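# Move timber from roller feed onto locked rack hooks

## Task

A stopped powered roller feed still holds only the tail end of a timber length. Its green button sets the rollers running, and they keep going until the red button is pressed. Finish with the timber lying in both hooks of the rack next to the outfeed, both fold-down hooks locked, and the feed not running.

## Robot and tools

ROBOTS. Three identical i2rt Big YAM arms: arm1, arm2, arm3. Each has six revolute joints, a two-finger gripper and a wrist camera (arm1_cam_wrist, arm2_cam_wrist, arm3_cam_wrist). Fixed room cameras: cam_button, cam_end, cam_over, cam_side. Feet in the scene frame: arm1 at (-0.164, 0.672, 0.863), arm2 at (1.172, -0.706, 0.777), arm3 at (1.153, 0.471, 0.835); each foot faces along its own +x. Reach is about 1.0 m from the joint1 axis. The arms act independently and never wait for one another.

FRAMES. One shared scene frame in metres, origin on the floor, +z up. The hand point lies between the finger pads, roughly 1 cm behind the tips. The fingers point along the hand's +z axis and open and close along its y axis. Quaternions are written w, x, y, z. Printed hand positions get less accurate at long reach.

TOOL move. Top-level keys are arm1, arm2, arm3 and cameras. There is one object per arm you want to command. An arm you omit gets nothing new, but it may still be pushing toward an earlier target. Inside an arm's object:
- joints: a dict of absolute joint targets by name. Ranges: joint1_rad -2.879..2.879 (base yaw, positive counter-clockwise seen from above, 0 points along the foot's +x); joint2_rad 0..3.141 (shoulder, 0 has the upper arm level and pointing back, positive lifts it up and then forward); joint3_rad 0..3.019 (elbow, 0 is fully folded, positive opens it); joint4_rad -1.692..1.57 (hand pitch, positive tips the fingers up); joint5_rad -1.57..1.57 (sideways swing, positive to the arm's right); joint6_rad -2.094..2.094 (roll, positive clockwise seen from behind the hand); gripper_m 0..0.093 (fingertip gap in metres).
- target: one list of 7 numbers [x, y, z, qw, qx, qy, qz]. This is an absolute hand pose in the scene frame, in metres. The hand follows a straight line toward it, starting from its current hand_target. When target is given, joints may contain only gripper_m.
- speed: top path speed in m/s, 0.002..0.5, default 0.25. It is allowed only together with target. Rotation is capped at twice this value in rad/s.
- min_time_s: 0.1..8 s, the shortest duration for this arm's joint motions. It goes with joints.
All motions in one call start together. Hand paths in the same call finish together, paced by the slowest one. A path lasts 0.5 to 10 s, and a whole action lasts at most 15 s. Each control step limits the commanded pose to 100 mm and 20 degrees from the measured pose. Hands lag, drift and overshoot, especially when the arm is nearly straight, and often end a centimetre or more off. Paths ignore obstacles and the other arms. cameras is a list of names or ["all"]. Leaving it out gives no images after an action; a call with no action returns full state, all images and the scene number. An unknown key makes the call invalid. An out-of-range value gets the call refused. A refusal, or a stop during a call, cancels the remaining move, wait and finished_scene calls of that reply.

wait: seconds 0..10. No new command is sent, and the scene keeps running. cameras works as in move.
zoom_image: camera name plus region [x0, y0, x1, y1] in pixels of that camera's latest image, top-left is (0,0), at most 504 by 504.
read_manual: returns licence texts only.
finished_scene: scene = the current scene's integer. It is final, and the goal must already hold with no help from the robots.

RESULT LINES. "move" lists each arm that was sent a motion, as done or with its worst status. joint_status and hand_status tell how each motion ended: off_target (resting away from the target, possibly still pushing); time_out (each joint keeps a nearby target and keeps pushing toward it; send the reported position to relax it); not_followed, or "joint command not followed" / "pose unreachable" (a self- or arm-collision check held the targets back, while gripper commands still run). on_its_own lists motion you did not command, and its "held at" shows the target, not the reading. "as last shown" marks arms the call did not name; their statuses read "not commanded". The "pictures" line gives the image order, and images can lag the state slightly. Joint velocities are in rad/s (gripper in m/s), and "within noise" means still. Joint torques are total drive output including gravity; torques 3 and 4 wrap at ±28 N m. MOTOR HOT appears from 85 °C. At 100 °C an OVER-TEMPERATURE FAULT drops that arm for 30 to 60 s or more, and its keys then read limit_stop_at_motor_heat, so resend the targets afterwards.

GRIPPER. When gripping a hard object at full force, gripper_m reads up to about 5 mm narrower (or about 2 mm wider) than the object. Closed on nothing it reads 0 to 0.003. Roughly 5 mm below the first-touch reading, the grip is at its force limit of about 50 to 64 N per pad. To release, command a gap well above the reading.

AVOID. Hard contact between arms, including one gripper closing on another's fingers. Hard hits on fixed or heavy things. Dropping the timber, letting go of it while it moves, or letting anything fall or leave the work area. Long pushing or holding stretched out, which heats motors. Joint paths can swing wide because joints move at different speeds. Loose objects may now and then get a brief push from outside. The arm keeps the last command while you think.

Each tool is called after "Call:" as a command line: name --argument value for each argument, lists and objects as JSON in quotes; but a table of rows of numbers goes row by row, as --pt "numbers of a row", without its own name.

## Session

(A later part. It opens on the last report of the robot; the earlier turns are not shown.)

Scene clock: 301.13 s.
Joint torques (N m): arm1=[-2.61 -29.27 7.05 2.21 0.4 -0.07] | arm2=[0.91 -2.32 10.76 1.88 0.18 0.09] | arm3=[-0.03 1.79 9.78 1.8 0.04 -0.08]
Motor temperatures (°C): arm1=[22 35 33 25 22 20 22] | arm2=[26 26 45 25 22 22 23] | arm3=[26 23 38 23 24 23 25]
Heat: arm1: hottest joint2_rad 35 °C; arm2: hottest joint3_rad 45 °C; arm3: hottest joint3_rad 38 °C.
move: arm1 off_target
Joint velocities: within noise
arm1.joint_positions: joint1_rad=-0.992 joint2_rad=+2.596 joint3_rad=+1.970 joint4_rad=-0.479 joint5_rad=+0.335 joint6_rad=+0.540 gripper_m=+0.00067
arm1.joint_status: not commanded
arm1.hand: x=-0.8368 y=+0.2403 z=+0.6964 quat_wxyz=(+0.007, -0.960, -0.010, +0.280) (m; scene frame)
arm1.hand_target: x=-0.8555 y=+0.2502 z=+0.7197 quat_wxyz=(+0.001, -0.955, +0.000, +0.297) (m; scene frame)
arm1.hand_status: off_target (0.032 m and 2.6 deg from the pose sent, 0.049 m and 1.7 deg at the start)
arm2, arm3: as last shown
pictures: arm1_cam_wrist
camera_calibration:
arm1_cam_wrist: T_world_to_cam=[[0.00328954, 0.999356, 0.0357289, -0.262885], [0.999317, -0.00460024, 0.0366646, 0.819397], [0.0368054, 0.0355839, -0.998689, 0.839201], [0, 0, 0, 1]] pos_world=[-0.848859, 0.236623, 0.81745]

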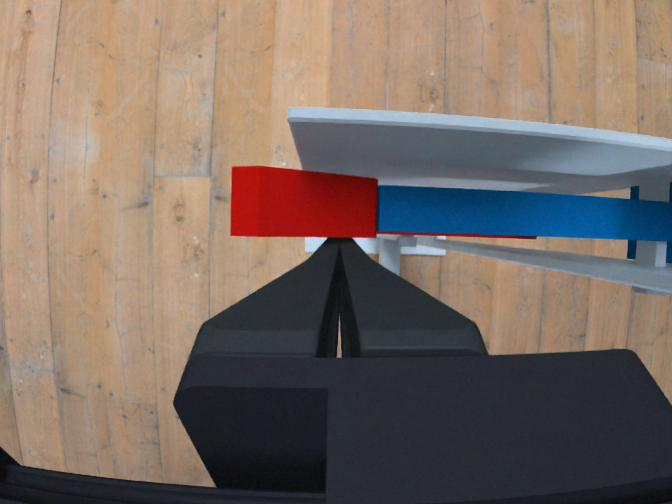

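Call:
move --arm1 '{"target": [-0.856, 0.185, 0.715, 0.0, -0.9548, 0.0, 0.2974], "speed": 0.08}'

Call:
move --arm1 '{"target": [-0.872, 0.185, 0.705, 0.0, -0.9548, 0.0, 0.2974], "speed": 0.08}' --cameras '["arm1_cam_wrist"]'

Call:
move --arm1 '{"target": [-0.872, 0.215, 0.705, 0.0, -0.9548, 0.0, 0.2974], "speed": 0.05}' --cameras '["arm1_cam_wrist"]'

Scene clock: 312.27 s.
Joint torques (N m): arm1=[-0.73 -26.7 13.56 1.36 0.56 0.19] | arm2=[0.91 -2.32 10.76 1.87 0.18 0.1] | arm3=[-0.03 1.85 9.76 1.78 0.03 -0.08]
Motor temperatures (°C): arm1=[22 36 33 25 22 20 23] | arm2=[26 26 45 25 22 22 23] | arm3=[26 23 38 23 24 23 25]
Heat: arm1: hottest joint2_rad 36 °C; arm2: hottest joint3_rad 45 °C; arm3: hottest joint3_rad 38 °C.
move: arm1 off_target
Joint velocities: within noise
arm1.joint_positions: joint1_rad=-0.950 joint2_rad=+2.671 joint3_rad=+2.134 joint4_rad=-0.603 joint5_rad=+0.364 joint6_rad=+0.584 gripper_m=+0.00067
arm1.joint_status: not commanded
arm1.hand: x=-0.8367 y=+0.2038 z=+0.6957 quat_wxyz=(+0.017, -0.961, -0.009, +0.274) (m; scene frame)
arm1.hand_target: x=-0.8538 y=+0.1863 z=+0.7162 quat_wxyz=(-0.001, -0.955, +0.000, +0.298) (m; scene frame)
arm1.hand_status: off_target (0.033 m and 3.5 deg from the pose sent, 0.061 m and 2.5 deg at the start)
arm2, arm3: as last shown
pictures: none

Scene clock: 313.40 s.
Joint torques (N m): arm1=[-1.85 -25.52 15.13 2.52 0.37 0.04] | arm2=[0.91 -2.26 10.76 1.87 0.18 0.09] | arm3=[-0.09 1.79 9.78 1.8 0.04 -0.08]
Motor temperatures (°C): arm1=[22 36 33 25 22 20 23] | arm2=[26 26 45 25 22 22 23] | arm3=[26 23 38 23 24 23 25]
Heat: arm1: hottest joint2_rad 36 °C; arm2: hottest joint3_rad 45 °C; arm3: hottest joint3_rad 38 °C.
move: arm1 off_target
Joint velocities: within noise
arm1.joint_positions: joint1_rad=-0.947 joint2_rad=+2.705 joint3_rad=+2.195 joint4_rad=-0.654 joint5_rad=+0.363 joint6_rad=+0.584 gripper_m=+0.00067
arm1.joint_status: not commanded
arm1.hand: x=-0.8373 y=+0.1990 z=+0.6890 quat_wxyz=(+0.024, -0.964, -0.013, +0.265) (m; scene frame)
arm1.hand_target: x=-0.8682 y=+0.1878 z=+0.7076 quat_wxyz=(+0.000, -0.955, +0.000, +0.298) (m; scene frame)
arm1.hand_status: off_target (0.041 m and 5.0 deg from the pose sent, 0.041 m and 3.5 deg at the start)
arm2, arm3: as last shown
pictures: arm1_cam_wrist
camera_calibration:
arm1_cam_wrist: T_world_to_cam=[[0.00528284, 0.997577, 0.0693631, -0.242445], [0.9977, -0.0099459, 0.0670547, 0.798797], [0.0675822, 0.0688493, -0.995335, 0.850176], [0, 0, 0, 1]] pos_world=[-0.853135, 0.191269, 0.809464]

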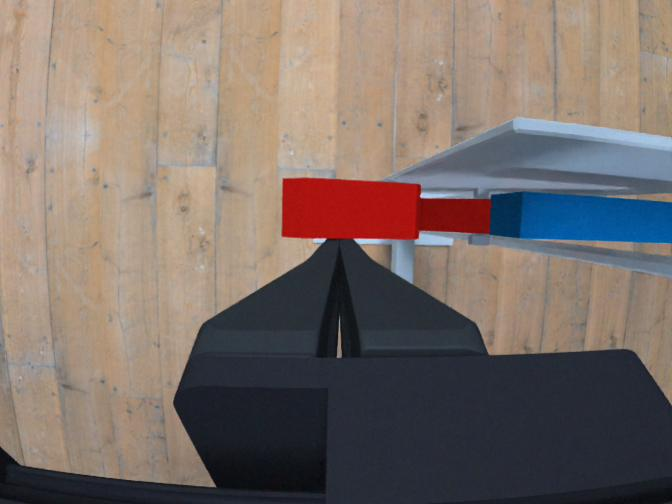

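Scene clock: 314.60 s.
Joint torques (N m): arm1=[-3.84 -28.75 8.5 3.75 0.17 -0.07] | arm2=[0.91 -2.32 10.74 1.88 0.18 0.09] | arm3=[0.03 1.85 9.76 1.8 0.04 -0.08]
Motor temperatures (°C): arm1=[22 36 33 25 22 20 23] | arm2=[26 26 45 25 22 22 23] | arm3=[26 23 38 23 24 23 25]
Heat: arm1: hottest joint2_rad 36 °C; arm2: hottest joint3_rad 45 °C; arm3: hottest joint3_rad 38 °C.
move: arm1 off_target
Joint velocities: within noise
arm1.joint_positions: joint1_rad=-0.949 joint2_rad=+2.692 joint3_rad=+2.160 joint4_rad=-0.608 joint5_rad=+0.354 joint6_rad=+0.565 gripper_m=+0.00067
arm1.joint_status: not commanded
arm1.hand: x=-0.8376 y=+0.1993 z=+0.6890 quat_wxyz=(+0.016, -0.962, -0.020, +0.272) (m; scene frame)
arm1.hand_target: x=-0.8703 y=+0.2165 z=+0.7062 quat_wxyz=(+0.001, -0.955, +0.000, +0.298) (m; scene frame)
arm1.hand_status: off_target (0.041 m and 4.2 deg from the pose sent, 0.041 m and 5.0 deg at the start)
arm2: as last shown
arm3.joint_positions: joint1_rad=+0.213 joint2_rad=+0.607 joint3_rad=+1.315 joint4_rad=-1.205 joint5_rad=+0.009 joint6_rad=+0.553 gripper_m=+0.09396
arm3.joint_status: not commanded
arm3.hand: x=+1.1820 y=+0.2153 z=+1.3675 quat_wxyz=(-0.460, -0.724, -0.462, +0.225) (m; scene frame)
arm3.hand_target: x=+1.1817 y=+0.2178 z=+1.3773 quat_wxyz=(-0.468, -0.720, -0.459, +0.229) (m; scene frame)
arm3.hand_status: not commanded
pictures: arm1_cam_wrist
camera_calibration:
arm1_cam_wrist: T_world_to_cam=[[-0.0114197, 0.998301, 0.0571405, -0.248456], [0.998542, 0.00837013, 0.0533268, 0.805638], [0.0527579, 0.0576662, -0.996941, 0.841036], [0, 0, 0, 1]] pos_world=[-0.851673, 0.192791, 0.809698]

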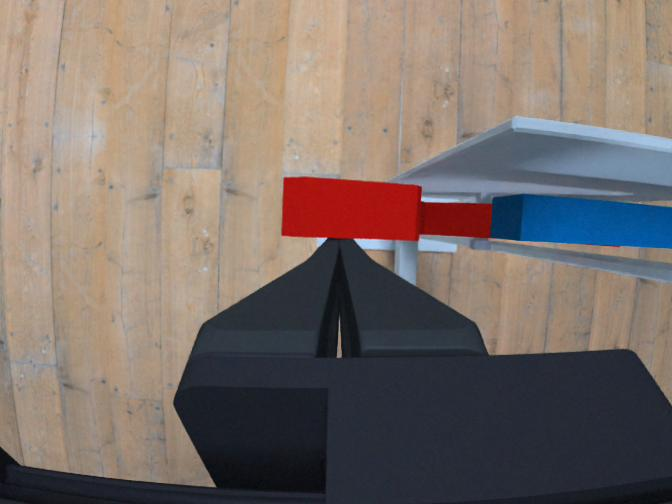

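Call:
move --arm1 '{"target": [-0.82, 0.2, 0.71, 0.0, -0.9548, 0.0, 0.2974], "speed": 0.1}'

Call:
move --arm1 '{"target": [-0.82, 0.15, 0.74, 0.0, -0.9548, 0.0, 0.2974], "speed": 0.15}'

Call:
move --arm1 '{"target": [-0.88, 0.15, 0.72, 0.0, -0.9548, 0.0, 0.2974], "speed": 0.15}' --cameras '["arm1_cam_wrist", "cam_end"]'

Scene clock: 320.60 s.
Joint torques (N m): arm1=[0.09 -28.51 6.65 1.87 0.46 0.18] | arm2=[0.91 -2.32 10.76 1.87 0.18 0.09] | arm3=[-0.03 1.85 9.8 1.81 0.04 -0.08]
Motor temperatures (°C): arm1=[22 38 33 25 22 20 23] | arm2=[26 26 45 25 22 22 23] | arm3=[26 23 38 23 24 23 25]
Heat: arm1: hottest joint2_rad 38 °C; arm2: hottest joint3_rad 45 °C; arm3: hottest joint3_rad 38 °C.
move: arm1 off_target
Joint velocities: within noise
arm1.joint_positions: joint1_rad=-0.946 joint2_rad=+2.611 joint3_rad=+2.005 joint4_rad=-0.502 joint5_rad=+0.374 joint6_rad=+0.599 gripper_m=+0.00067
arm1.joint_status: not commanded
arm1.hand: x=-0.8240 y=+0.2119 z=+0.6985 quat_wxyz=(+0.009, -0.957, +0.000, +0.289) (m; scene frame)
arm1.hand_target: x=-0.8199 y=+0.2001 z=+0.7098 quat_wxyz=(+0.000, -0.955, +0.000, +0.297) (m; scene frame)
arm1.hand_status: off_target (0.017 m and 1.4 deg from the pose sent, 0.027 m and 4.2 deg at the start)
arm2.joint_positions: joint1_rad=+0.361 joint2_rad=+0.892 joint3_rad=+1.111 joint4_rad=-1.220 joint5_rad=-0.032 joint6_rad=-0.038 gripper_m=+0.09396
arm2.joint_status: not commanded
arm2.hand: x=+0.9810 y=-0.4266 z=+1.1252 quat_wxyz=(-0.128, +0.854, -0.433, -0.260) (m; scene frame)
arm2.hand_target: x=+0.9801 y=-0.4200 z=+1.1301 quat_wxyz=(-0.135, +0.852, -0.432, -0.265) (m; scene frame)
arm2.hand_status: not commanded
arm3: as last shown
pictures: none

Scene clock: 322.13 s.
Joint torques (N m): arm1=[-0.79 -26.34 12.57 0.99 0.46 0.17] | arm2=[0.91 -2.32 10.77 1.87 0.18 0.09] | arm3=[-0.03 1.85 9.77 1.8 0.04 -0.08]
Motor temperatures (°C): arm1=[22 38 33 25 22 20 23] | arm2=[26 26 45 25 22 22 23] | arm3=[26 23 38 23 24 23 25]
Heat: arm1: hottest joint2_rad 38 °C; arm2: hottest joint3_rad 45 °C; arm3: hottest joint3_rad 38 °C.
move: arm1 off_target
Joint velocities: within noise
arm1.joint_positions: joint1_rad=-0.884 joint2_rad=+2.621 joint3_rad=+2.126 joint4_rad=-0.642 joint5_rad=+0.396 joint6_rad=+0.647 gripper_m=+0.00067
arm1.joint_status: not commanded
arm1.hand: x=-0.8089 y=+0.1630 z=+0.7301 quat_wxyz=(+0.011, -0.958, -0.007, +0.286) (m; scene frame)
arm1.hand_target: x=-0.8190 y=+0.1507 z=+0.7405 quat_wxyz=(+0.000, -0.955, +0.000, +0.298) (m; scene frame)
arm1.hand_status: off_target (0.020 m and 2.1 deg from the pose sent, 0.075 m and 1.4 deg at the start)
arm2, arm3: as last shown
pictures: none

Scene clock: 324.23 s.
Joint torques (N m): arm1=[-1.26 -28.1 13.59 1.03 0.35 -0.01] | arm2=[0.91 -2.32 10.76 1.88 0.18 0.09] | arm3=[-0.03 1.85 9.78 1.8 0.04 -0.08]
Motor temperatures (°C): arm1=[22 38 33 25 22 20 23] | arm2=[26 26 45 25 22 22 23] | arm3=[26 23 38 23 24 23 25]
Heat: arm1: hottest joint2_rad 38 °C; arm2: hottest joint3_rad 45 °C; arm3: hottest joint3_rad 38 °C.
move: arm1 off_target
Joint velocities: within noise
arm1.joint_positions: joint1_rad=-0.928 joint2_rad=+2.848 joint3_rad=+2.531 joint4_rad=-0.804 joint5_rad=+0.375 joint6_rad=+0.614 gripper_m=+0.00067
arm1.joint_status: not commanded
arm1.hand: x=-0.8671 y=+0.1562 z=+0.7083 quat_wxyz=(+0.009, -0.958, -0.002, +0.285) (m; scene frame)
arm1.hand_target: x=-0.8790 y=+0.1509 z=+0.7203 quat_wxyz=(-0.001, -0.955, +0.000, +0.298) (m; scene frame)
arm1.hand_status: off_target (0.018 m and 1.8 deg from the pose sent, 0.073 m and 2.1 deg at the start)
arm2, arm3: as last shown
pictures: arm1_cam_wrist, cam_end
camera_calibration:
arm1_cam_wrist: T_world_to_cam=[[0.0197063, 0.99925, 0.0333481, -0.163187], [0.999475, -0.0205464, 0.0250377, 0.859742], [0.0257041, 0.0328372, -0.99913, 0.846292], [0, 0, 0, 1]] pos_world=[-0.877828, 0.152939, 0.829471]

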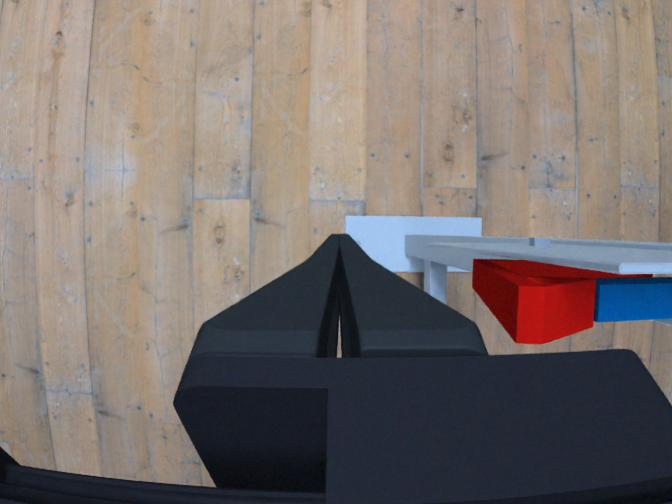

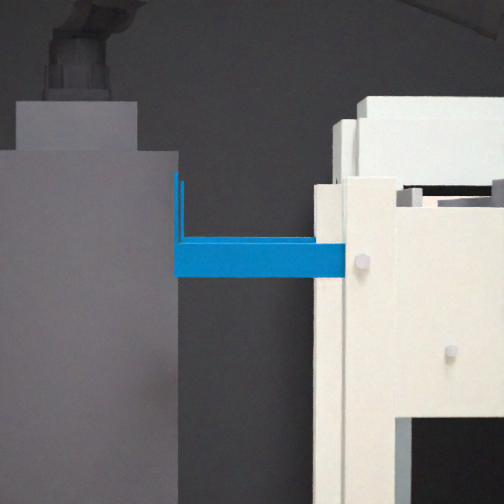

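Call:
zoom_image --camera "arm1_cam_wrist" --region '[400, 200, 672, 360]'

Scaled by 1.853 from the camera's 672x504 image, which has a finer 960x720 frame.

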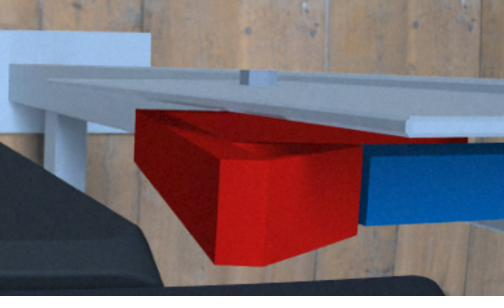

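Call:
move --arm1 '{"target": [-0.84, 0.2, 0.86, 0.0, -0.9548, 0.0, 0.2974], "speed": 0.2, "joints": {"gripper_m": 0.05}}'

Call:
move --arm1 '{"target": [-0.85, 0.45, 0.86, 0.0, 0.7071, 0.7071, 0.0], "speed": 0.3}' --cameras '["arm1_cam_wrist", "cam_end"]'

Scene clock: 360.47 s.
Joint torques (N m): arm1=[-2.02 -26.81 8.02 1.94 0.22 -0.05] | arm2=[0.91 -2.32 10.74 1.88 0.18 0.09] | arm3=[-0.03 1.79 9.76 1.8 0.04 -0.08]
Motor temperatures (°C): arm1=[22 41 39 25 22 20 23] | arm2=[26 26 46 25 22 22 23] | arm3=[25 23 38 23 24 23 25]
Heat: arm1: hottest joint2_rad 41 °C; arm2: hottest joint3_rad 46 °C; arm3: hottest joint3_rad 38 °C.
move: arm1 off_target
Joint velocities: within noise
arm1.joint_positions: joint1_rad=-0.934 joint2_rad=+2.415 joint3_rad=+2.089 joint4_rad=-0.758 joint5_rad=+0.371 joint6_rad=+0.603 gripper_m=+0.04993
arm1.joint_status: all done
arm1.hand: x=-0.8333 y=+0.1902 z=+0.8647 quat_wxyz=(-0.002, -0.955, -0.002, +0.297) (m; scene frame)
arm1.hand_target: x=-0.8398 y=+0.2000 z=+0.8602 quat_wxyz=(+0.000, -0.955, +0.000, +0.297) (m; scene frame)
arm1.hand_status: off_target (0.013 m and 0.3 deg from the pose sent, 0.160 m and 1.8 deg at the start)
arm2, arm3: as last shown
pictures: none

Scene clock: 364.30 s.
Joint torques (N m): arm1=[-1.61 -24.35 12.68 0.12 0.04 -0.04] | arm2=[0.91 -2.32 10.76 1.87 0.18 0.09] | arm3=[0.09 1.85 9.78 1.78 0.04 -0.08]
Motor temperatures (°C): arm1=[22 41 38 25 22 20 23] | arm2=[26 26 46 25 22 22 23] | arm3=[25 23 38 23 24 23 25]
Heat: arm1: hottest joint2_rad 41 °C; arm2: hottest joint3_rad 46 °C; arm3: hottest joint3_rad 38 °C.
move: arm1 off_target
Joint velocities: within noise
arm1.joint_positions: joint1_rad=-1.312 joint2_rad=+2.391 joint3_rad=+2.118 joint4_rad=-1.328 joint5_rad=-0.001 joint6_rad=-1.247 gripper_m=+0.04993
arm1.joint_status: not commanded
arm1.hand: x=-0.8327 y=+0.4486 z=+0.8524 quat_wxyz=(-0.007, -0.708, -0.707, -0.013) (m; scene frame)
arm1.hand_target: x=-0.8491 y=+0.4502 z=+0.8602 quat_wxyz=(+0.000, -0.707, -0.707, +0.001) (m; scene frame)
arm1.hand_status: off_target (0.019 m and 1.7 deg from the pose sent, 0.260 m and 94.8 deg at the start)
arm2, arm3: as last shown
pictures: arm1_cam_wrist, cam_end
camera_calibration:
arm1_cam_wrist: T_world_to_cam=[[-0.999951, 0.0086754, -0.00468473, -0.833194], [0.00440647, 0.818289, 0.57479, -0.845773], [0.00882, 0.574741, -0.818288, 0.568603], [0, 0, 0, 1]] pos_world=[-0.834442, 0.372516, 0.94752]

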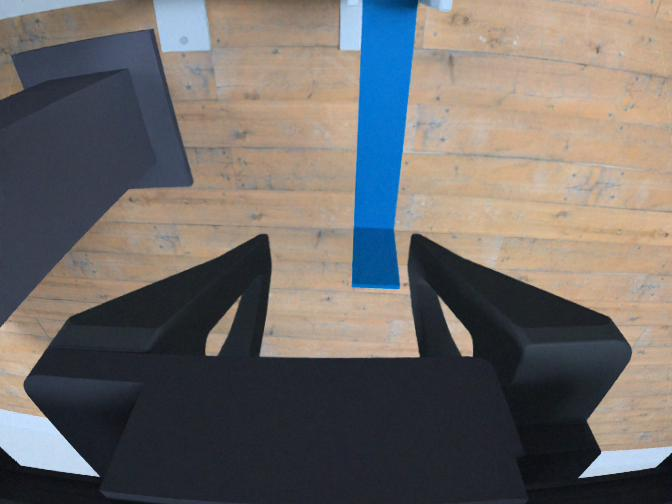

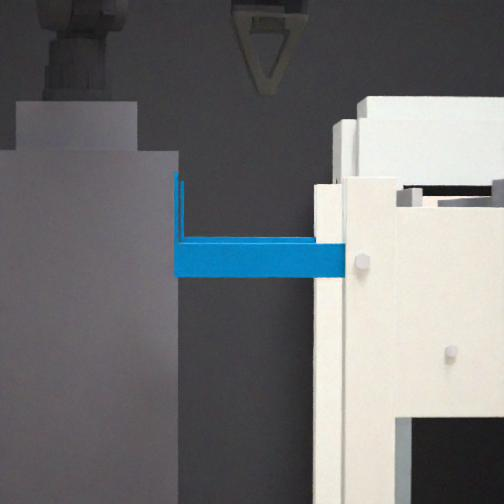

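Call:
move --arm1 '{"target": [-0.874, 0.477, 0.80, 0.0, 0.7071, 0.7071, 0.0], "speed": 0.2, "joints": {"gripper_m": 0.075}}' --cameras '["arm1_cam_wrist", "cam_end"]'

Scene clock: 378.70 s.
Joint torques (N m): arm1=[-1.32 -26.34 12.27 0.36 0 -0.06] | arm2=[0.91 -2.32 10.76 1.88 0.18 0.09] | arm3=[0.03 1.85 9.78 1.8 0.04 -0.08]
Motor temperatures (°C): arm1=[22 39 37 25 22 20 22] | arm2=[26 26 46 25 22 22 23] | arm3=[25 23 38 23 24 23 25]
Heat: arm1: hottest joint2_rad 39 °C; arm2: hottest joint3_rad 46 °C; arm3: hottest joint3_rad 38 °C.
move: arm1 off_target
Joint velocities: within noise
arm1.joint_positions: joint1_rad=-1.361 joint2_rad=+2.518 joint3_rad=+2.174 joint4_rad=-1.277 joint5_rad=+0.000 joint6_rad=-1.292 gripper_m=+0.07491
arm1.joint_status: all done
arm1.hand: x=-0.8533 y=+0.4790 z=+0.7839 quat_wxyz=(-0.012, -0.709, -0.705, -0.022) (m; scene frame)
arm1.hand_target: x=-0.8728 y=+0.4774 z=+0.8005 quat_wxyz=(+0.000, -0.707, -0.707, +0.000) (m; scene frame)
arm1.hand_status: off_target (0.026 m and 2.9 deg from the pose sent, 0.072 m and 1.7 deg at the start)
arm2, arm3: as last shown
pictures: arm1_cam_wrist, cam_end
camera_calibration:
arm1_cam_wrist: T_world_to_cam=[[-0.999626, 0.01255, -0.0242791, -0.840555], [-0.00381968, 0.81547, 0.578787, -0.83994], [0.0270627, 0.578664, -0.815117, 0.506449], [0, 0, 0, 1]] pos_world=[-0.857155, 0.402431, 0.878554]

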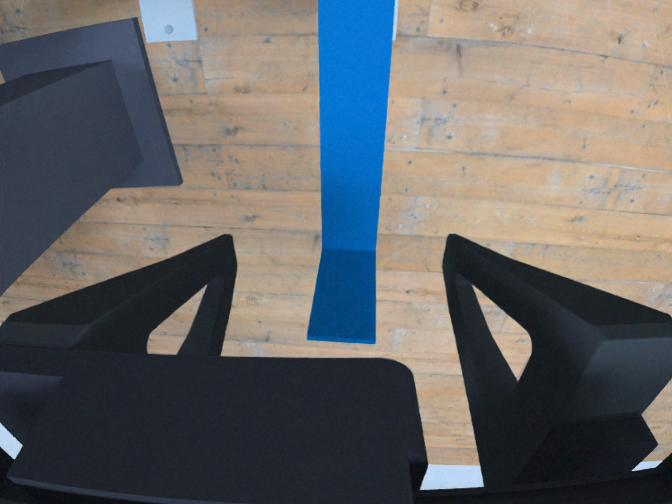

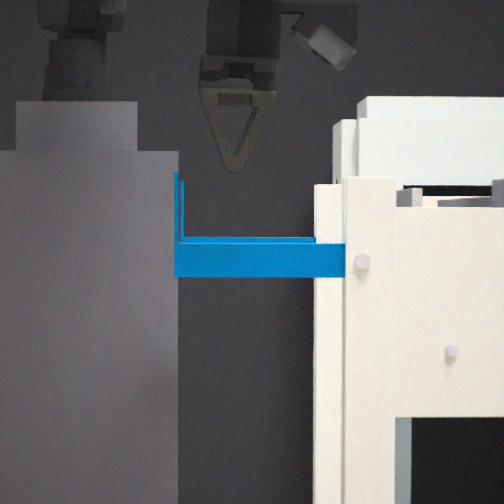

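Call:
move --arm1 '{"target": [-0.877, 0.475, 0.71, 0.0, 0.7071, 0.7071, 0.0], "speed": 0.1}' --cameras '["arm1_cam_wrist", "cam_end"]'

Scene clock: 385.97 s.
Joint torques (N m): arm1=[-1.26 -26.11 11.73 0.69 -0.01 -0.04] | arm2=[0.91 -2.32 10.76 1.87 0.18 0.09] | arm3=[0.03 1.85 9.77 1.81 0.04 -0.08]
Motor temperatures (°C): arm1=[22 40 37 25 22 20 22] | arm2=[26 26 46 25 22 22 23] | arm3=[25 23 39 23 24 23 25]
Heat: arm1: hottest joint2_rad 40 °C; arm2: hottest joint3_rad 46 °C; arm3: hottest joint3_rad 39 °C.
move: arm1 off_target
Joint velocities: within noise
arm1.joint_positions: joint1_rad=-1.361 joint2_rad=+2.645 joint3_rad=+2.194 joint4_rad=-1.168 joint5_rad=+0.000 joint6_rad=-1.292 gripper_m=+0.07491
arm1.joint_status: not commanded
arm1.hand: x=-0.8562 y=+0.4781 z=+0.7010 quat_wxyz=(-0.012, -0.709, -0.705, -0.021) (m; scene frame)
arm1.hand_target: x=-0.8760 y=+0.4753 z=+0.7108 quat_wxyz=(+0.000, -0.707, -0.707, +0.000) (m; scene frame)
arm1.hand_status: off_target (0.023 m and 2.7 deg from the pose sent, 0.078 m and 2.8 deg at the start)
arm2, arm3: as last shown
pictures: arm1_cam_wrist, cam_end
camera_calibration:
arm1_cam_wrist: T_world_to_cam=[[-0.999678, 0.0125222, -0.0220657, -0.84696], [-0.00254616, 0.815807, 0.578319, -0.78998], [0.0252432, 0.578189, -0.815512, 0.438348], [0, 0, 0, 1]] pos_world=[-0.859764, 0.401628, 0.79565]

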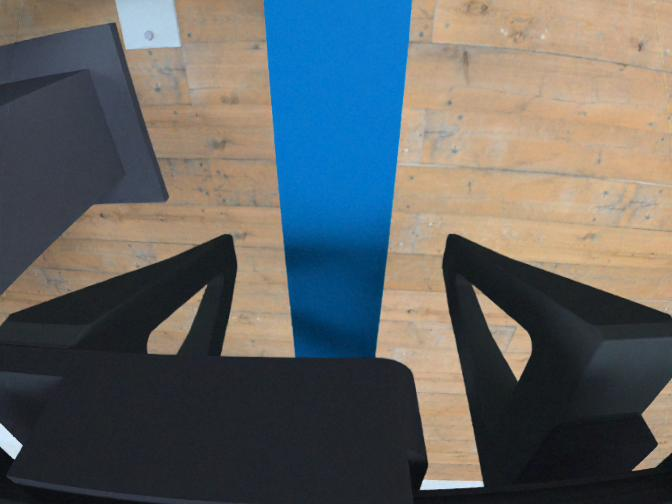

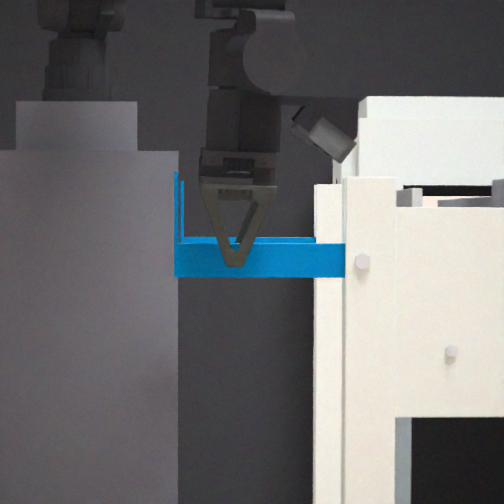

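Call:
move --arm1 '{"joints": {"gripper_m": 0.027}}' --cameras '["arm1_cam_wrist", "cam_end"]'

Scene clock: 389.33 s.
Joint torques (N m): arm1=[-1.26 -26.11 11.71 0.73 -0.03 -0.04] | arm2=[0.91 -2.32 10.76 1.88 0.18 0.09] | arm3=[0.03 1.79 9.78 1.81 0.04 -0.08]
Motor temperatures (°C): arm1=[22 40 38 25 22 20 22] | arm2=[26 26 46 25 22 22 23] | arm3=[25 23 39 23 24 23 25]
Heat: arm1: hottest joint2_rad 40 °C; arm2: hottest joint3_rad 46 °C; arm3: hottest joint3_rad 39 °C.
move: arm1 off_target
Joint velocities: within noise
arm1.joint_positions: joint1_rad=-1.361 joint2_rad=+2.645 joint3_rad=+2.194 joint4_rad=-1.169 joint5_rad=+0.000 joint6_rad=-1.293 gripper_m=+0.03087
arm1.joint_status: gripper_m off_target (ended at +0.03089, target +0.02700)
arm1.hand: x=-0.8558 y=+0.4783 z=+0.7007 quat_wxyz=(-0.012, -0.709, -0.705, -0.021) (m; scene frame)
arm1.hand_target: x=-0.8760 y=+0.4753 z=+0.7108 quat_wxyz=(+0.000, -0.707, -0.707, +0.000) (m; scene frame)
arm1.hand_status: not commanded
arm2: as last shown
arm3.joint_positions: joint1_rad=+0.213 joint2_rad=+0.607 joint3_rad=+1.315 joint4_rad=-1.205 joint5_rad=+0.009 joint6_rad=+0.553 gripper_m=+0.09396
arm3.joint_status: not commanded
arm3.hand: x=+1.1820 y=+0.2153 z=+1.3675 quat_wxyz=(-0.460, -0.724, -0.462, +0.225) (m; scene frame)
arm3.hand_target: x=+1.1817 y=+0.2178 z=+1.3773 quat_wxyz=(-0.468, -0.720, -0.459, +0.229) (m; scene frame)
arm3.hand_status: not commanded
pictures: arm1_cam_wrist, cam_end
camera_calibration:
arm1_cam_wrist: T_world_to_cam=[[-0.999654, 0.0121248, -0.0233515, -0.84556], [-0.00363542, 0.815335, 0.578978, -0.791163], [0.0260593, 0.578862, -0.815009, 0.438071], [0, 0, 0, 1]] pos_world=[-0.859559, 0.401733, 0.795352]

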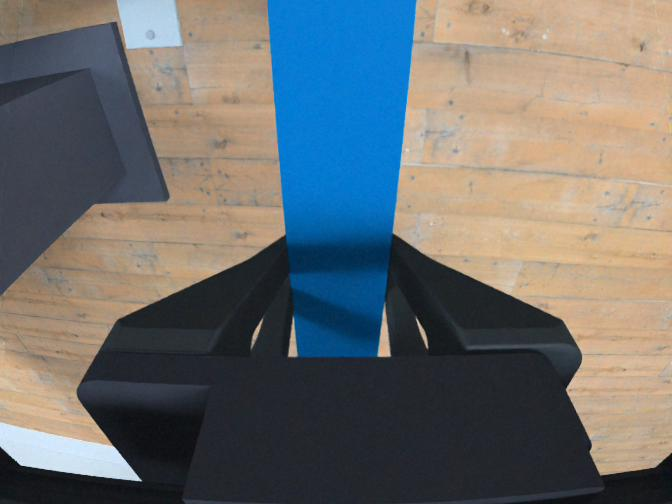

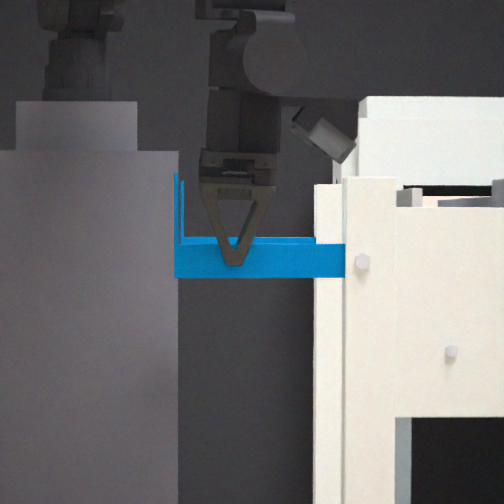

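Call:
move --arm1 '{"target": [-0.877, 0.474, 0.727, 0.0, 0.7071, 0.7071, 0.0], "speed": 0.03}' --cameras '["arm1_cam_wrist", "cam_end", "cam_side"]'

Scene clock: 394.50 s.
Joint torques (N m): arm1=[-1.2 -28.22 11.4 -0.08 -0.03 -0.03] | arm2=[0.91 -2.32 10.77 1.87 0.18 0.09] | arm3=[0.03 1.85 9.77 1.81 0.04 -0.08]
Motor temperatures (°C): arm1=[22 41 39 25 22 20 23] | arm2=[26 26 46 25 22 22 23] | arm3=[25 23 39 23 24 23 25]
Heat: arm1: hottest joint2_rad 41 °C; arm2: hottest joint3_rad 46 °C; arm3: hottest joint3_rad 39 °C.
move: arm1 off_target
Joint velocities: within noise
arm1.joint_positions: joint1_rad=-1.361 joint2_rad=+2.645 joint3_rad=+2.194 joint4_rad=-1.173 joint5_rad=+0.000 joint6_rad=-1.293 gripper_m=+0.03086
arm1.joint_status: not commanded
arm1.hand: x=-0.8550 y=+0.4785 z=+0.7008 quat_wxyz=(-0.013, -0.709, -0.705, -0.023) (m; scene frame)
arm1.hand_target: x=-0.8758 y=+0.4743 z=+0.7276 quat_wxyz=(+0.000, -0.707, -0.707, +0.000) (m; scene frame)
arm1.hand_status: off_target (0.035 m and 3.0 deg from the pose sent, 0.034 m and 2.8 deg at the start)
arm2.joint_positions: joint1_rad=+0.361 joint2_rad=+0.892 joint3_rad=+1.111 joint4_rad=-1.220 joint5_rad=-0.032 joint6_rad=-0.038 gripper_m=+0.09396
arm2.joint_status: not commanded
arm2.hand: x=+0.9810 y=-0.4266 z=+1.1252 quat_wxyz=(-0.128, +0.854, -0.433, -0.260) (m; scene frame)
arm2.hand_target: x=+0.9801 y=-0.4200 z=+1.1301 quat_wxyz=(-0.135, +0.852, -0.432, -0.265) (m; scene frame)
arm2.hand_status: not commanded
arm3: as last shown
pictures: arm1_cam_wrist, cam_end, cam_side
camera_calibration:
arm1_cam_wrist: T_world_to_cam=[[-0.99957, 0.0121334, -0.026706, -0.842313], [-0.00559691, 0.814821, 0.579686, -0.793233], [0.0287941, 0.579586, -0.814402, 0.439497], [0, 0, 0, 1]] pos_world=[-0.859045, 0.401836, 0.795258]

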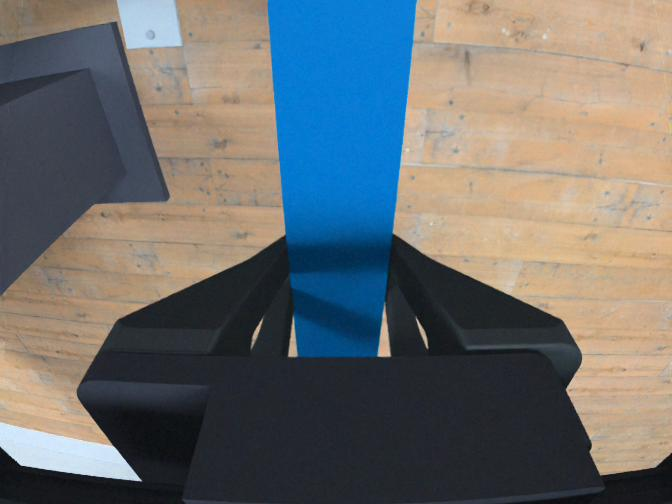

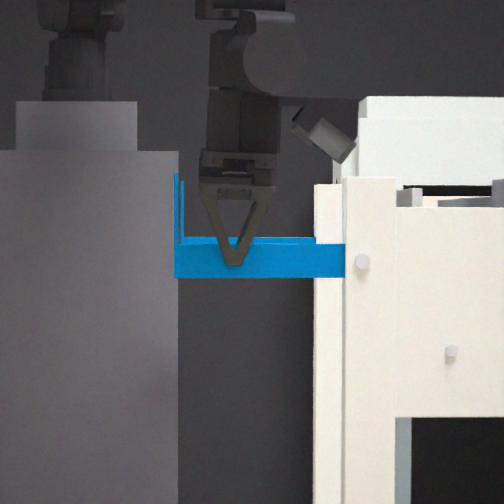

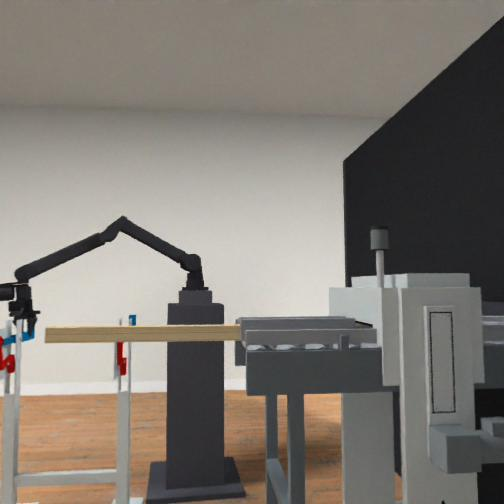

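Call:
move --arm1 '{"target": [-0.877, 0.474, 0.745, 0.0, 0.7071, 0.7071, 0.0], "speed": 0.03}' --cameras '["cam_end"]'

Call:
move --arm1 '{"target": [-0.877, 0.474, 0.76, 0.0, 0.7071, 0.7071, 0.0], "speed": 0.03}' --cameras '["cam_end"]'

Scene clock: 402.07 s.
Joint torques (N m): arm1=[-1.14 -30.39 11.1 -0.91 -0.03 -0.02] | arm2=[0.91 -2.32 10.74 1.87 0.18 0.09] | arm3=[-0.03 1.79 9.78 1.8 0.04 -0.08]
Motor temperatures (°C): arm1=[22 43 40 25 22 20 23] | arm2=[26 26 46 25 22 22 23] | arm3=[25 23 39 23 24 23 25]
Heat: arm1: hottest joint2_rad 43 °C; arm2: hottest joint3_rad 46 °C; arm3: hottest joint3_rad 39 °C.
move: arm1 off_target
Joint velocities: within noise
arm1.joint_positions: joint1_rad=-1.361 joint2_rad=+2.645 joint3_rad=+2.194 joint4_rad=-1.177 joint5_rad=+0.000 joint6_rad=-1.293 gripper_m=+0.03085
arm1.joint_status: not commanded
arm1.hand: x=-0.8541 y=+0.4787 z=+0.7011 quat_wxyz=(-0.014, -0.709, -0.705, -0.024) (m; scene frame)
arm1.hand_target: x=-0.8756 y=+0.4744 z=+0.7448 quat_wxyz=(+0.000, -0.707, -0.707, +0.000) (m; scene frame)
arm1.hand_status: off_target (0.050 m and 3.2 deg from the pose sent, 0.050 m and 3.0 deg at the start)
arm2, arm3: as last shown
pictures: cam_end

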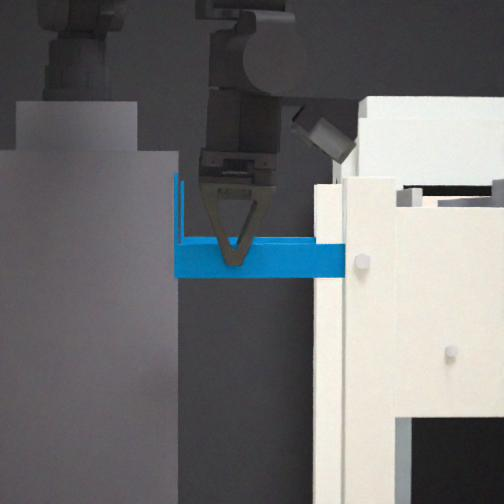

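Scene clock: 403.07 s.
Joint torques (N m): arm1=[-1.08 -31.85 11.07 -1.57 -0.14 -0.06] | arm2=[0.91 -2.32 10.76 1.87 0.18 0.1] | arm3=[0.03 1.85 9.78 1.8 0.04 -0.08]
Motor temperatures (°C): arm1=[22 43 40 25 22 20 23] | arm2=[26 26 46 25 22 22 23] | arm3=[25 23 39 23 24 23 25]
Heat: arm1: hottest joint2_rad 43 °C; arm2: hottest joint3_rad 46 °C; arm3: hottest joint3_rad 39 °C.
move: arm1 off_target
Joint velocities: within noise
arm1.joint_positions: joint1_rad=-1.361 joint2_rad=+2.642 joint3_rad=+2.194 joint4_rad=-1.181 joint5_rad=+0.003 joint6_rad=-1.289 gripper_m=+0.03085
arm1.joint_status: not commanded
arm1.hand: x=-0.8542 y=+0.4792 z=+0.7035 quat_wxyz=(-0.013, -0.710, -0.704, -0.025) (m; scene frame)
arm1.hand_target: x=-0.8755 y=+0.4744 z=+0.7589 quat_wxyz=(+0.000, -0.707, -0.707, +0.000) (m; scene frame)
arm1.hand_status: off_target (0.061 m and 3.3 deg from the pose sent, 0.063 m and 3.2 deg at the start)
arm2, arm3: as last shown
pictures: cam_end

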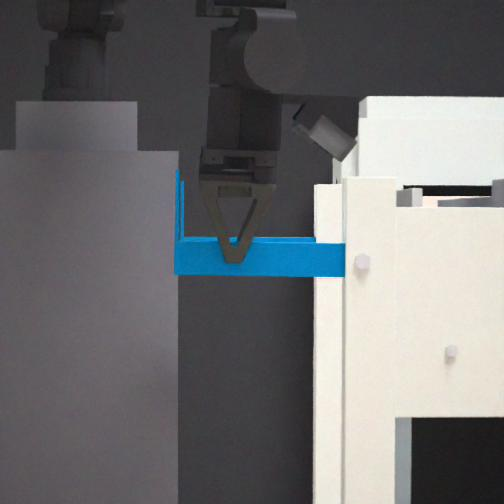

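Call:
move --arm1 '{"target": [-0.877, 0.474, 0.768, 0.0, 0.7071, 0.7071, 0.0], "speed": 0.03}' --cameras '["cam_end"]'

Call:
move --arm1 '{"target": [-0.877, 0.474, 0.776, 0.0, 0.7071, 0.7071, 0.0], "speed": 0.03}' --cameras '["cam_end", "arm1_cam_wrist"]'

Scene clock: 407.37 s.
Joint torques (N m): arm1=[-1.14 -32.44 11.14 -1.95 -0.16 -0.09] | arm2=[0.91 -2.32 10.76 1.87 0.18 0.1] | arm3=[-0.09 1.79 9.77 1.8 0.04 -0.08]
Motor temperatures (°C): arm1=[22 44 40 25 22 20 23] | arm2=[26 26 46 25 22 22 23] | arm3=[25 23 39 23 24 23 25]
Heat: arm1: hottest joint2_rad 44 °C; arm2: hottest joint3_rad 46 °C; arm3: hottest joint3_rad 39 °C.
move: arm1 off_target
Joint velocities: within noise
arm1.joint_positions: joint1_rad=-1.361 joint2_rad=+2.640 joint3_rad=+2.194 joint4_rad=-1.183 joint5_rad=+0.004 joint6_rad=-1.286 gripper_m=+0.03084
arm1.joint_status: not commanded
arm1.hand: x=-0.8543 y=+0.4793 z=+0.7049 quat_wxyz=(-0.012, -0.711, -0.703, -0.026) (m; scene frame)
arm1.hand_target: x=-0.8755 y=+0.4744 z=+0.7665 quat_wxyz=(+0.001, -0.707, -0.707, +0.001) (m; scene frame)
arm1.hand_status: off_target (0.067 m and 3.3 deg from the pose sent, 0.068 m and 3.3 deg at the start)
arm2, arm3: as last shown
pictures: cam_end

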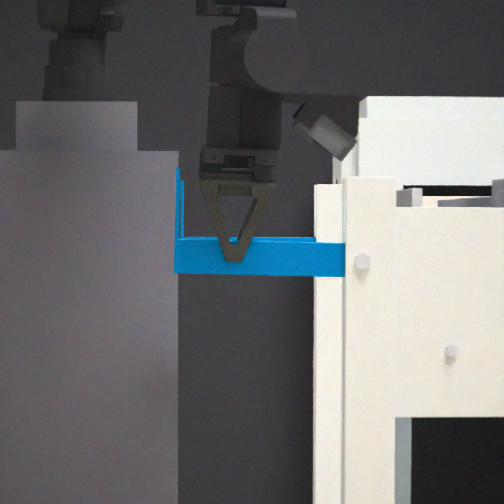

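Scene clock: 408.33 s.
Joint torques (N m): arm1=[-1.14 -32.97 11.23 -2.28 -0.17 -0.12] | arm2=[0.91 -2.32 10.76 1.87 0.18 0.09] | arm3=[-0.03 1.79 9.77 1.8 0.04 -0.08]
Motor temperatures (°C): arm1=[22 44 40 25 22 20 23] | arm2=[26 26 46 25 22 22 23] | arm3=[25 23 39 23 24 23 25]
Heat: arm1: hottest joint2_rad 44 °C; arm2: hottest joint3_rad 46 °C; arm3: hottest joint3_rad 39 °C.
move: arm1 off_target
Joint velocities: within noise
arm1.joint_positions: joint1_rad=-1.361 joint2_rad=+2.637 joint3_rad=+2.194 joint4_rad=-1.187 joint5_rad=+0.004 joint6_rad=-1.283 gripper_m=+0.03084
arm1.joint_status: not commanded
arm1.hand: x=-0.8542 y=+0.4793 z=+0.7071 quat_wxyz=(-0.013, -0.712, -0.702, -0.026) (m; scene frame)
arm1.hand_target: x=-0.8754 y=+0.4744 z=+0.7739 quat_wxyz=(+0.001, -0.707, -0.707, +0.001) (m; scene frame)
arm1.hand_status: off_target (0.073 m and 3.4 deg from the pose sent, 0.075 m and 3.3 deg at the start)
arm2, arm3: as last shown
pictures: arm1_cam_wrist, cam_end
camera_calibration:
arm1_cam_wrist: T_world_to_cam=[[-0.999296, 0.0216118, -0.0306705, -0.842935], [-0.000364115, 0.81182, 0.583908, -0.794672], [0.0375182, 0.583508, -0.81124, 0.447473], [0, 0, 0, 1]] pos_world=[-0.859419, 0.402244, 0.80117]

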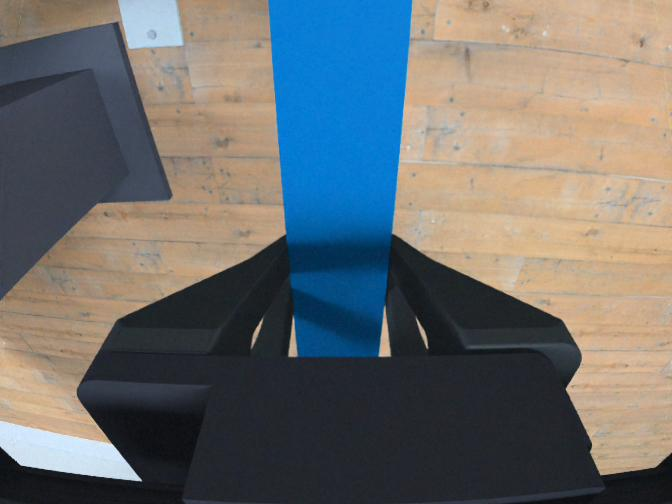

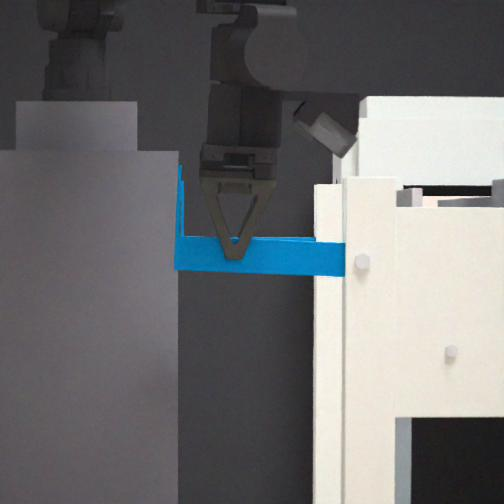

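Call:
move --arm1 '{"target": [-0.877, 0.474, 0.784, 0.0, 0.7071, 0.7071, 0.0], "speed": 0.03}' --cameras '["cam_end"]'

Call:
move --arm1 '{"target": [-0.877, 0.474, 0.790, 0.0, 0.7071, 0.7071, 0.0], "speed": 0.03}' --cameras '["cam_end", "cam_over"]'

Call:
zoom_image --camera "cam_over" --region '[50, 180, 140, 320]'

Scene clock: 414.90 s.
Joint torques (N m): arm1=[-1.14 -33.67 11.36 -2.62 -0.16 -0.15] | arm2=[0.85 -2.32 10.76 1.87 0.18 0.09] | arm3=[-0.03 1.85 9.78 1.8 0.04 -0.08]
Motor temperatures (°C): arm1=[22 45 41 25 22 20 23] | arm2=[26 26 46 25 22 22 23] | arm3=[25 23 39 23 24 23 25]
Heat: arm1: hottest joint2_rad 45 °C; arm2: hottest joint3_rad 46 °C; arm3: hottest joint3_rad 39 °C.
move: arm1 off_target
Joint velocities: within noise
arm1.joint_positions: joint1_rad=-1.361 joint2_rad=+2.634 joint3_rad=+2.194 joint4_rad=-1.189 joint5_rad=+0.004 joint6_rad=-1.280 gripper_m=+0.03084
arm1.joint_status: not commanded
arm1.hand: x=-0.8543 y=+0.4793 z=+0.7090 quat_wxyz=(-0.013, -0.713, -0.701, -0.026) (m; scene frame)
arm1.hand_target: x=-0.8754 y=+0.4745 z=+0.7813 quat_wxyz=(+0.001, -0.707, -0.707, +0.001) (m; scene frame)
arm1.hand_status: off_target (0.079 m and 3.4 deg from the pose sent, 0.080 m and 3.4 deg at the start)
arm2, arm3: as last shown
pictures: cam_end

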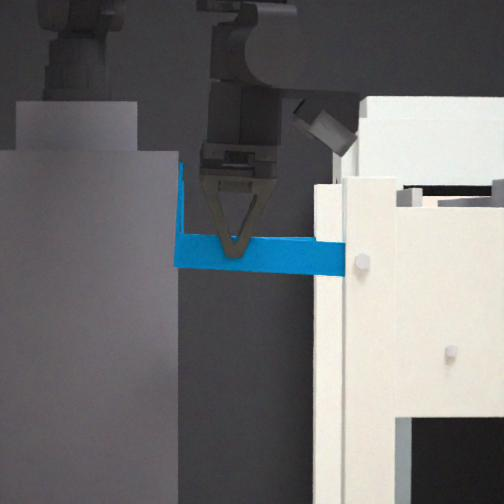

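Scene clock: 415.87 s.
Joint torques (N m): arm1=[-1.14 -34.2 11.48 -2.96 -0.17 -0.15] | arm2=[0.91 -2.32 10.76 1.87 0.18 0.1] | arm3=[0.03 1.85 9.77 1.8 0.04 -0.08]
Motor temperatures (°C): arm1=[22 45 41 25 22 20 23] | arm2=[26 26 46 25 22 22 23] | arm3=[25 23 39 23 24 23 25]
Heat: arm1: hottest joint2_rad 45 °C; arm2: hottest joint3_rad 46 °C; arm3: hottest joint3_rad 39 °C.
move: arm1 off_target
Joint velocities: within noise
arm1.joint_positions: joint1_rad=-1.361 joint2_rad=+2.634 joint3_rad=+2.194 joint4_rad=-1.190 joint5_rad=+0.004 joint6_rad=-1.280 gripper_m=+0.03084
arm1.joint_status: not commanded
arm1.hand: x=-0.8542 y=+0.4793 z=+0.7092 quat_wxyz=(-0.013, -0.713, -0.701, -0.026) (m; scene frame)
arm1.hand_target: x=-0.8754 y=+0.4745 z=+0.7869 quat_wxyz=(+0.001, -0.707, -0.707, +0.001) (m; scene frame)
arm1.hand_status: off_target (0.084 m and 3.5 deg from the pose sent, 0.084 m and 3.4 deg at the start)
arm2, arm3: as last shown
pictures: cam_end, cam_over

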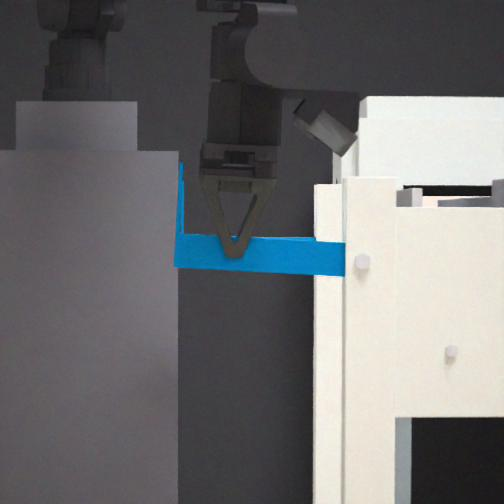

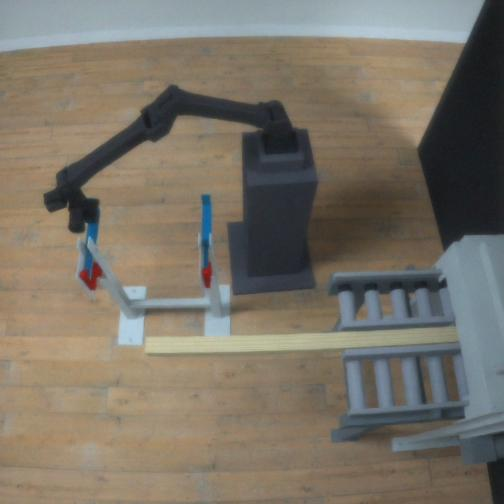

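Scaled by 3.600 from the camera's 504x504 image, which has a finer 720x720 frame.

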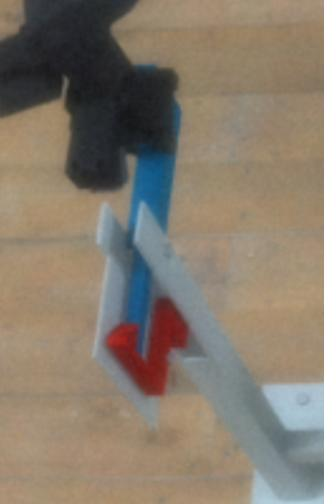

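Call:
move --arm1 '{"target": [-0.877, 0.474, 0.715, 0.0, 0.7071, 0.7071, 0.0], "speed": 0.04}' --cameras '["cam_end"]'

Call:
move --arm1 '{"joints": {"gripper_m": 0.07}}' --cameras '["cam_end"]'

Call:
move --arm1 '{"target": [-0.877, 0.474, 0.86, 0.0, 0.7071, 0.7071, 0.0], "speed": 0.15}' --cameras '["cam_end", "cam_over"]'

Call:
zoom_image --camera "cam_over" --region '[50, 180, 140, 320]'

Scene clock: 425.47 s.
Joint torques (N m): arm1=[-1.14 -26.17 11.69 0.81 -0.17 -0.15] | arm2=[0.91 -2.32 10.76 1.88 0.18 0.09] | arm3=[0.03 1.85 9.77 1.81 0.04 -0.08]
Motor temperatures (°C): arm1=[22 42 41 25 22 20 24] | arm2=[26 26 47 25 22 22 23] | arm3=[25 23 39 23 24 23 25]
Heat: arm1: hottest joint2_rad 42 °C; arm2: hottest joint3_rad 47 °C; arm3: hottest joint3_rad 39 °C.
move: arm1 off_target
Joint velocities: within noise
arm1.joint_positions: joint1_rad=-1.361 joint2_rad=+2.639 joint3_rad=+2.194 joint4_rad=-1.178 joint5_rad=+0.004 joint6_rad=-1.280 gripper_m=+0.03084
arm1.joint_status: not commanded
arm1.hand: x=-0.8559 y=+0.4789 z=+0.7056 quat_wxyz=(-0.011, -0.713, -0.701, -0.023) (m; scene frame)
arm1.hand_target: x=-0.8760 y=+0.4743 z=+0.7158 quat_wxyz=(+0.001, -0.707, -0.707, +0.000) (m; scene frame)
arm1.hand_status: off_target (0.024 m and 3.1 deg from the pose sent, 0.024 m and 3.5 deg at the start)
arm2: as last shown
arm3.joint_positions: joint1_rad=+0.213 joint2_rad=+0.607 joint3_rad=+1.315 joint4_rad=-1.205 joint5_rad=+0.009 joint6_rad=+0.553 gripper_m=+0.09396
arm3.joint_status: not commanded
arm3.hand: x=+1.1820 y=+0.2153 z=+1.3675 quat_wxyz=(-0.460, -0.724, -0.462, +0.225) (m; scene frame)
arm3.hand_target: x=+1.1817 y=+0.2178 z=+1.3773 quat_wxyz=(-0.468, -0.720, -0.459, +0.229) (m; scene frame)
arm3.hand_status: not commanded
pictures: cam_end

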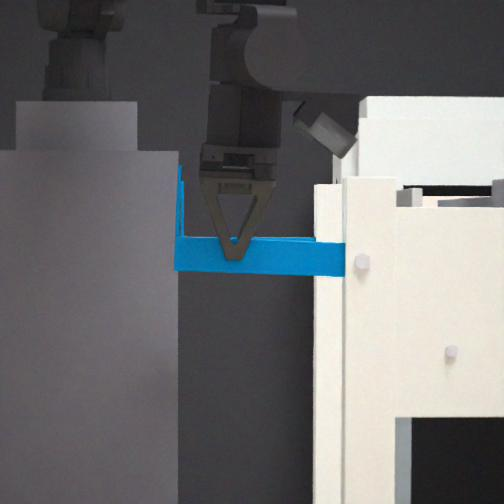

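Scene clock: 426.13 s.
Joint torques (N m): arm1=[-1.14 -26.17 11.7 0.72 -0.15 -0.04] | arm2=[0.91 -2.32 10.76 1.87 0.18 0.09] | arm3=[-0.03 1.85 9.77 1.8 0.04 -0.08]
Motor temperatures (°C): arm1=[22 42 41 25 22 20 24] | arm2=[26 26 47 25 22 22 23] | arm3=[25 23 39 23 24 23 25]
Heat: arm1: hottest joint2_rad 42 °C; arm2: hottest joint3_rad 47 °C; arm3: hottest joint3_rad 39 °C.
move: arm1 done
Joint velocities: within noise
arm1.joint_positions: joint1_rad=-1.361 joint2_rad=+2.639 joint3_rad=+2.194 joint4_rad=-1.175 joint5_rad=+0.004 joint6_rad=-1.289 gripper_m=+0.06985
arm1.joint_status: all done
arm1.hand: x=-0.8563 y=+0.4787 z=+0.7053 quat_wxyz=(-0.011, -0.710, -0.704, -0.022) (m; scene frame)
arm1.hand_target: x=-0.8759 y=+0.4744 z=+0.7157 quat_wxyz=(+0.000, -0.707, -0.707, +0.000) (m; scene frame)
arm1.hand_status: not commanded
arm2.joint_positions: joint1_rad=+0.361 joint2_rad=+0.892 joint3_rad=+1.111 joint4_rad=-1.220 joint5_rad=-0.032 joint6_rad=-0.038 gripper_m=+0.09396
arm2.joint_status: not commanded
arm2.hand: x=+0.9810 y=-0.4266 z=+1.1252 quat_wxyz=(-0.128, +0.854, -0.433, -0.260) (m; scene frame)
arm2.hand_target: x=+0.9801 y=-0.4200 z=+1.1301 quat_wxyz=(-0.135, +0.852, -0.432, -0.265) (m; scene frame)
arm2.hand_status: not commanded
arm3: as last shown
pictures: cam_end

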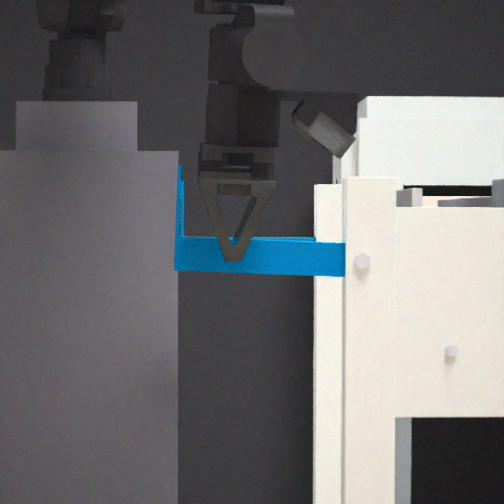

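Scene clock: 427.90 s.
Joint torques (N m): arm1=[-1.14 -27.46 12.63 0.08 -0.15 -0.05] | arm2=[0.91 -2.32 10.76 1.88 0.18 0.09] | arm3=[-0.03 1.85 9.74 1.81 0.04 -0.08]
Motor temperatures (°C): arm1=[22 42 41 25 22 20 24] | arm2=[26 26 47 25 22 22 23] | arm3=[25 23 39 23 24 23 25]
Heat: arm1: hottest joint2_rad 42 °C; arm2: hottest joint3_rad 47 °C; arm3: hottest joint3_rad 39 °C.
move: arm1 off_target
Joint velocities: within noise
arm1.joint_positions: joint1_rad=-1.361 joint2_rad=+2.487 joint3_rad=+2.254 joint4_rad=-1.393 joint5_rad=+0.004 joint6_rad=-1.289 gripper_m=+0.06994
arm1.joint_status: not commanded
arm1.hand: x=-0.8588 y=+0.4781 z=+0.8352 quat_wxyz=(-0.012, -0.710, -0.704, -0.024) (m; scene frame)
arm1.hand_target: x=-0.8756 y=+0.4745 z=+0.8605 quat_wxyz=(+0.000, -0.707, -0.707, +0.000) (m; scene frame)
arm1.hand_status: off_target (0.031 m and 3.1 deg from the pose sent, 0.156 m and 2.8 deg at the start)
arm2, arm3: as last shown
pictures: cam_end, cam_over

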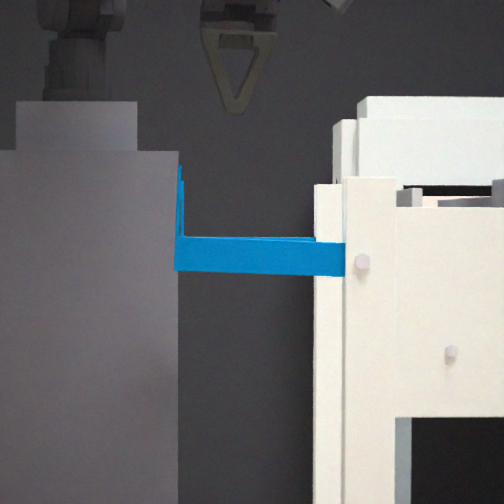

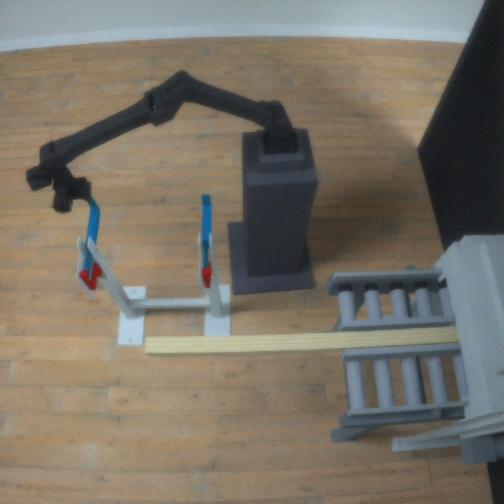

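Scaled by 3.600 from the camera's 504x504 image, which has a finer 720x720 frame.

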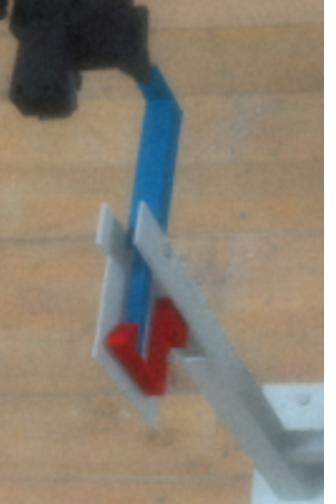

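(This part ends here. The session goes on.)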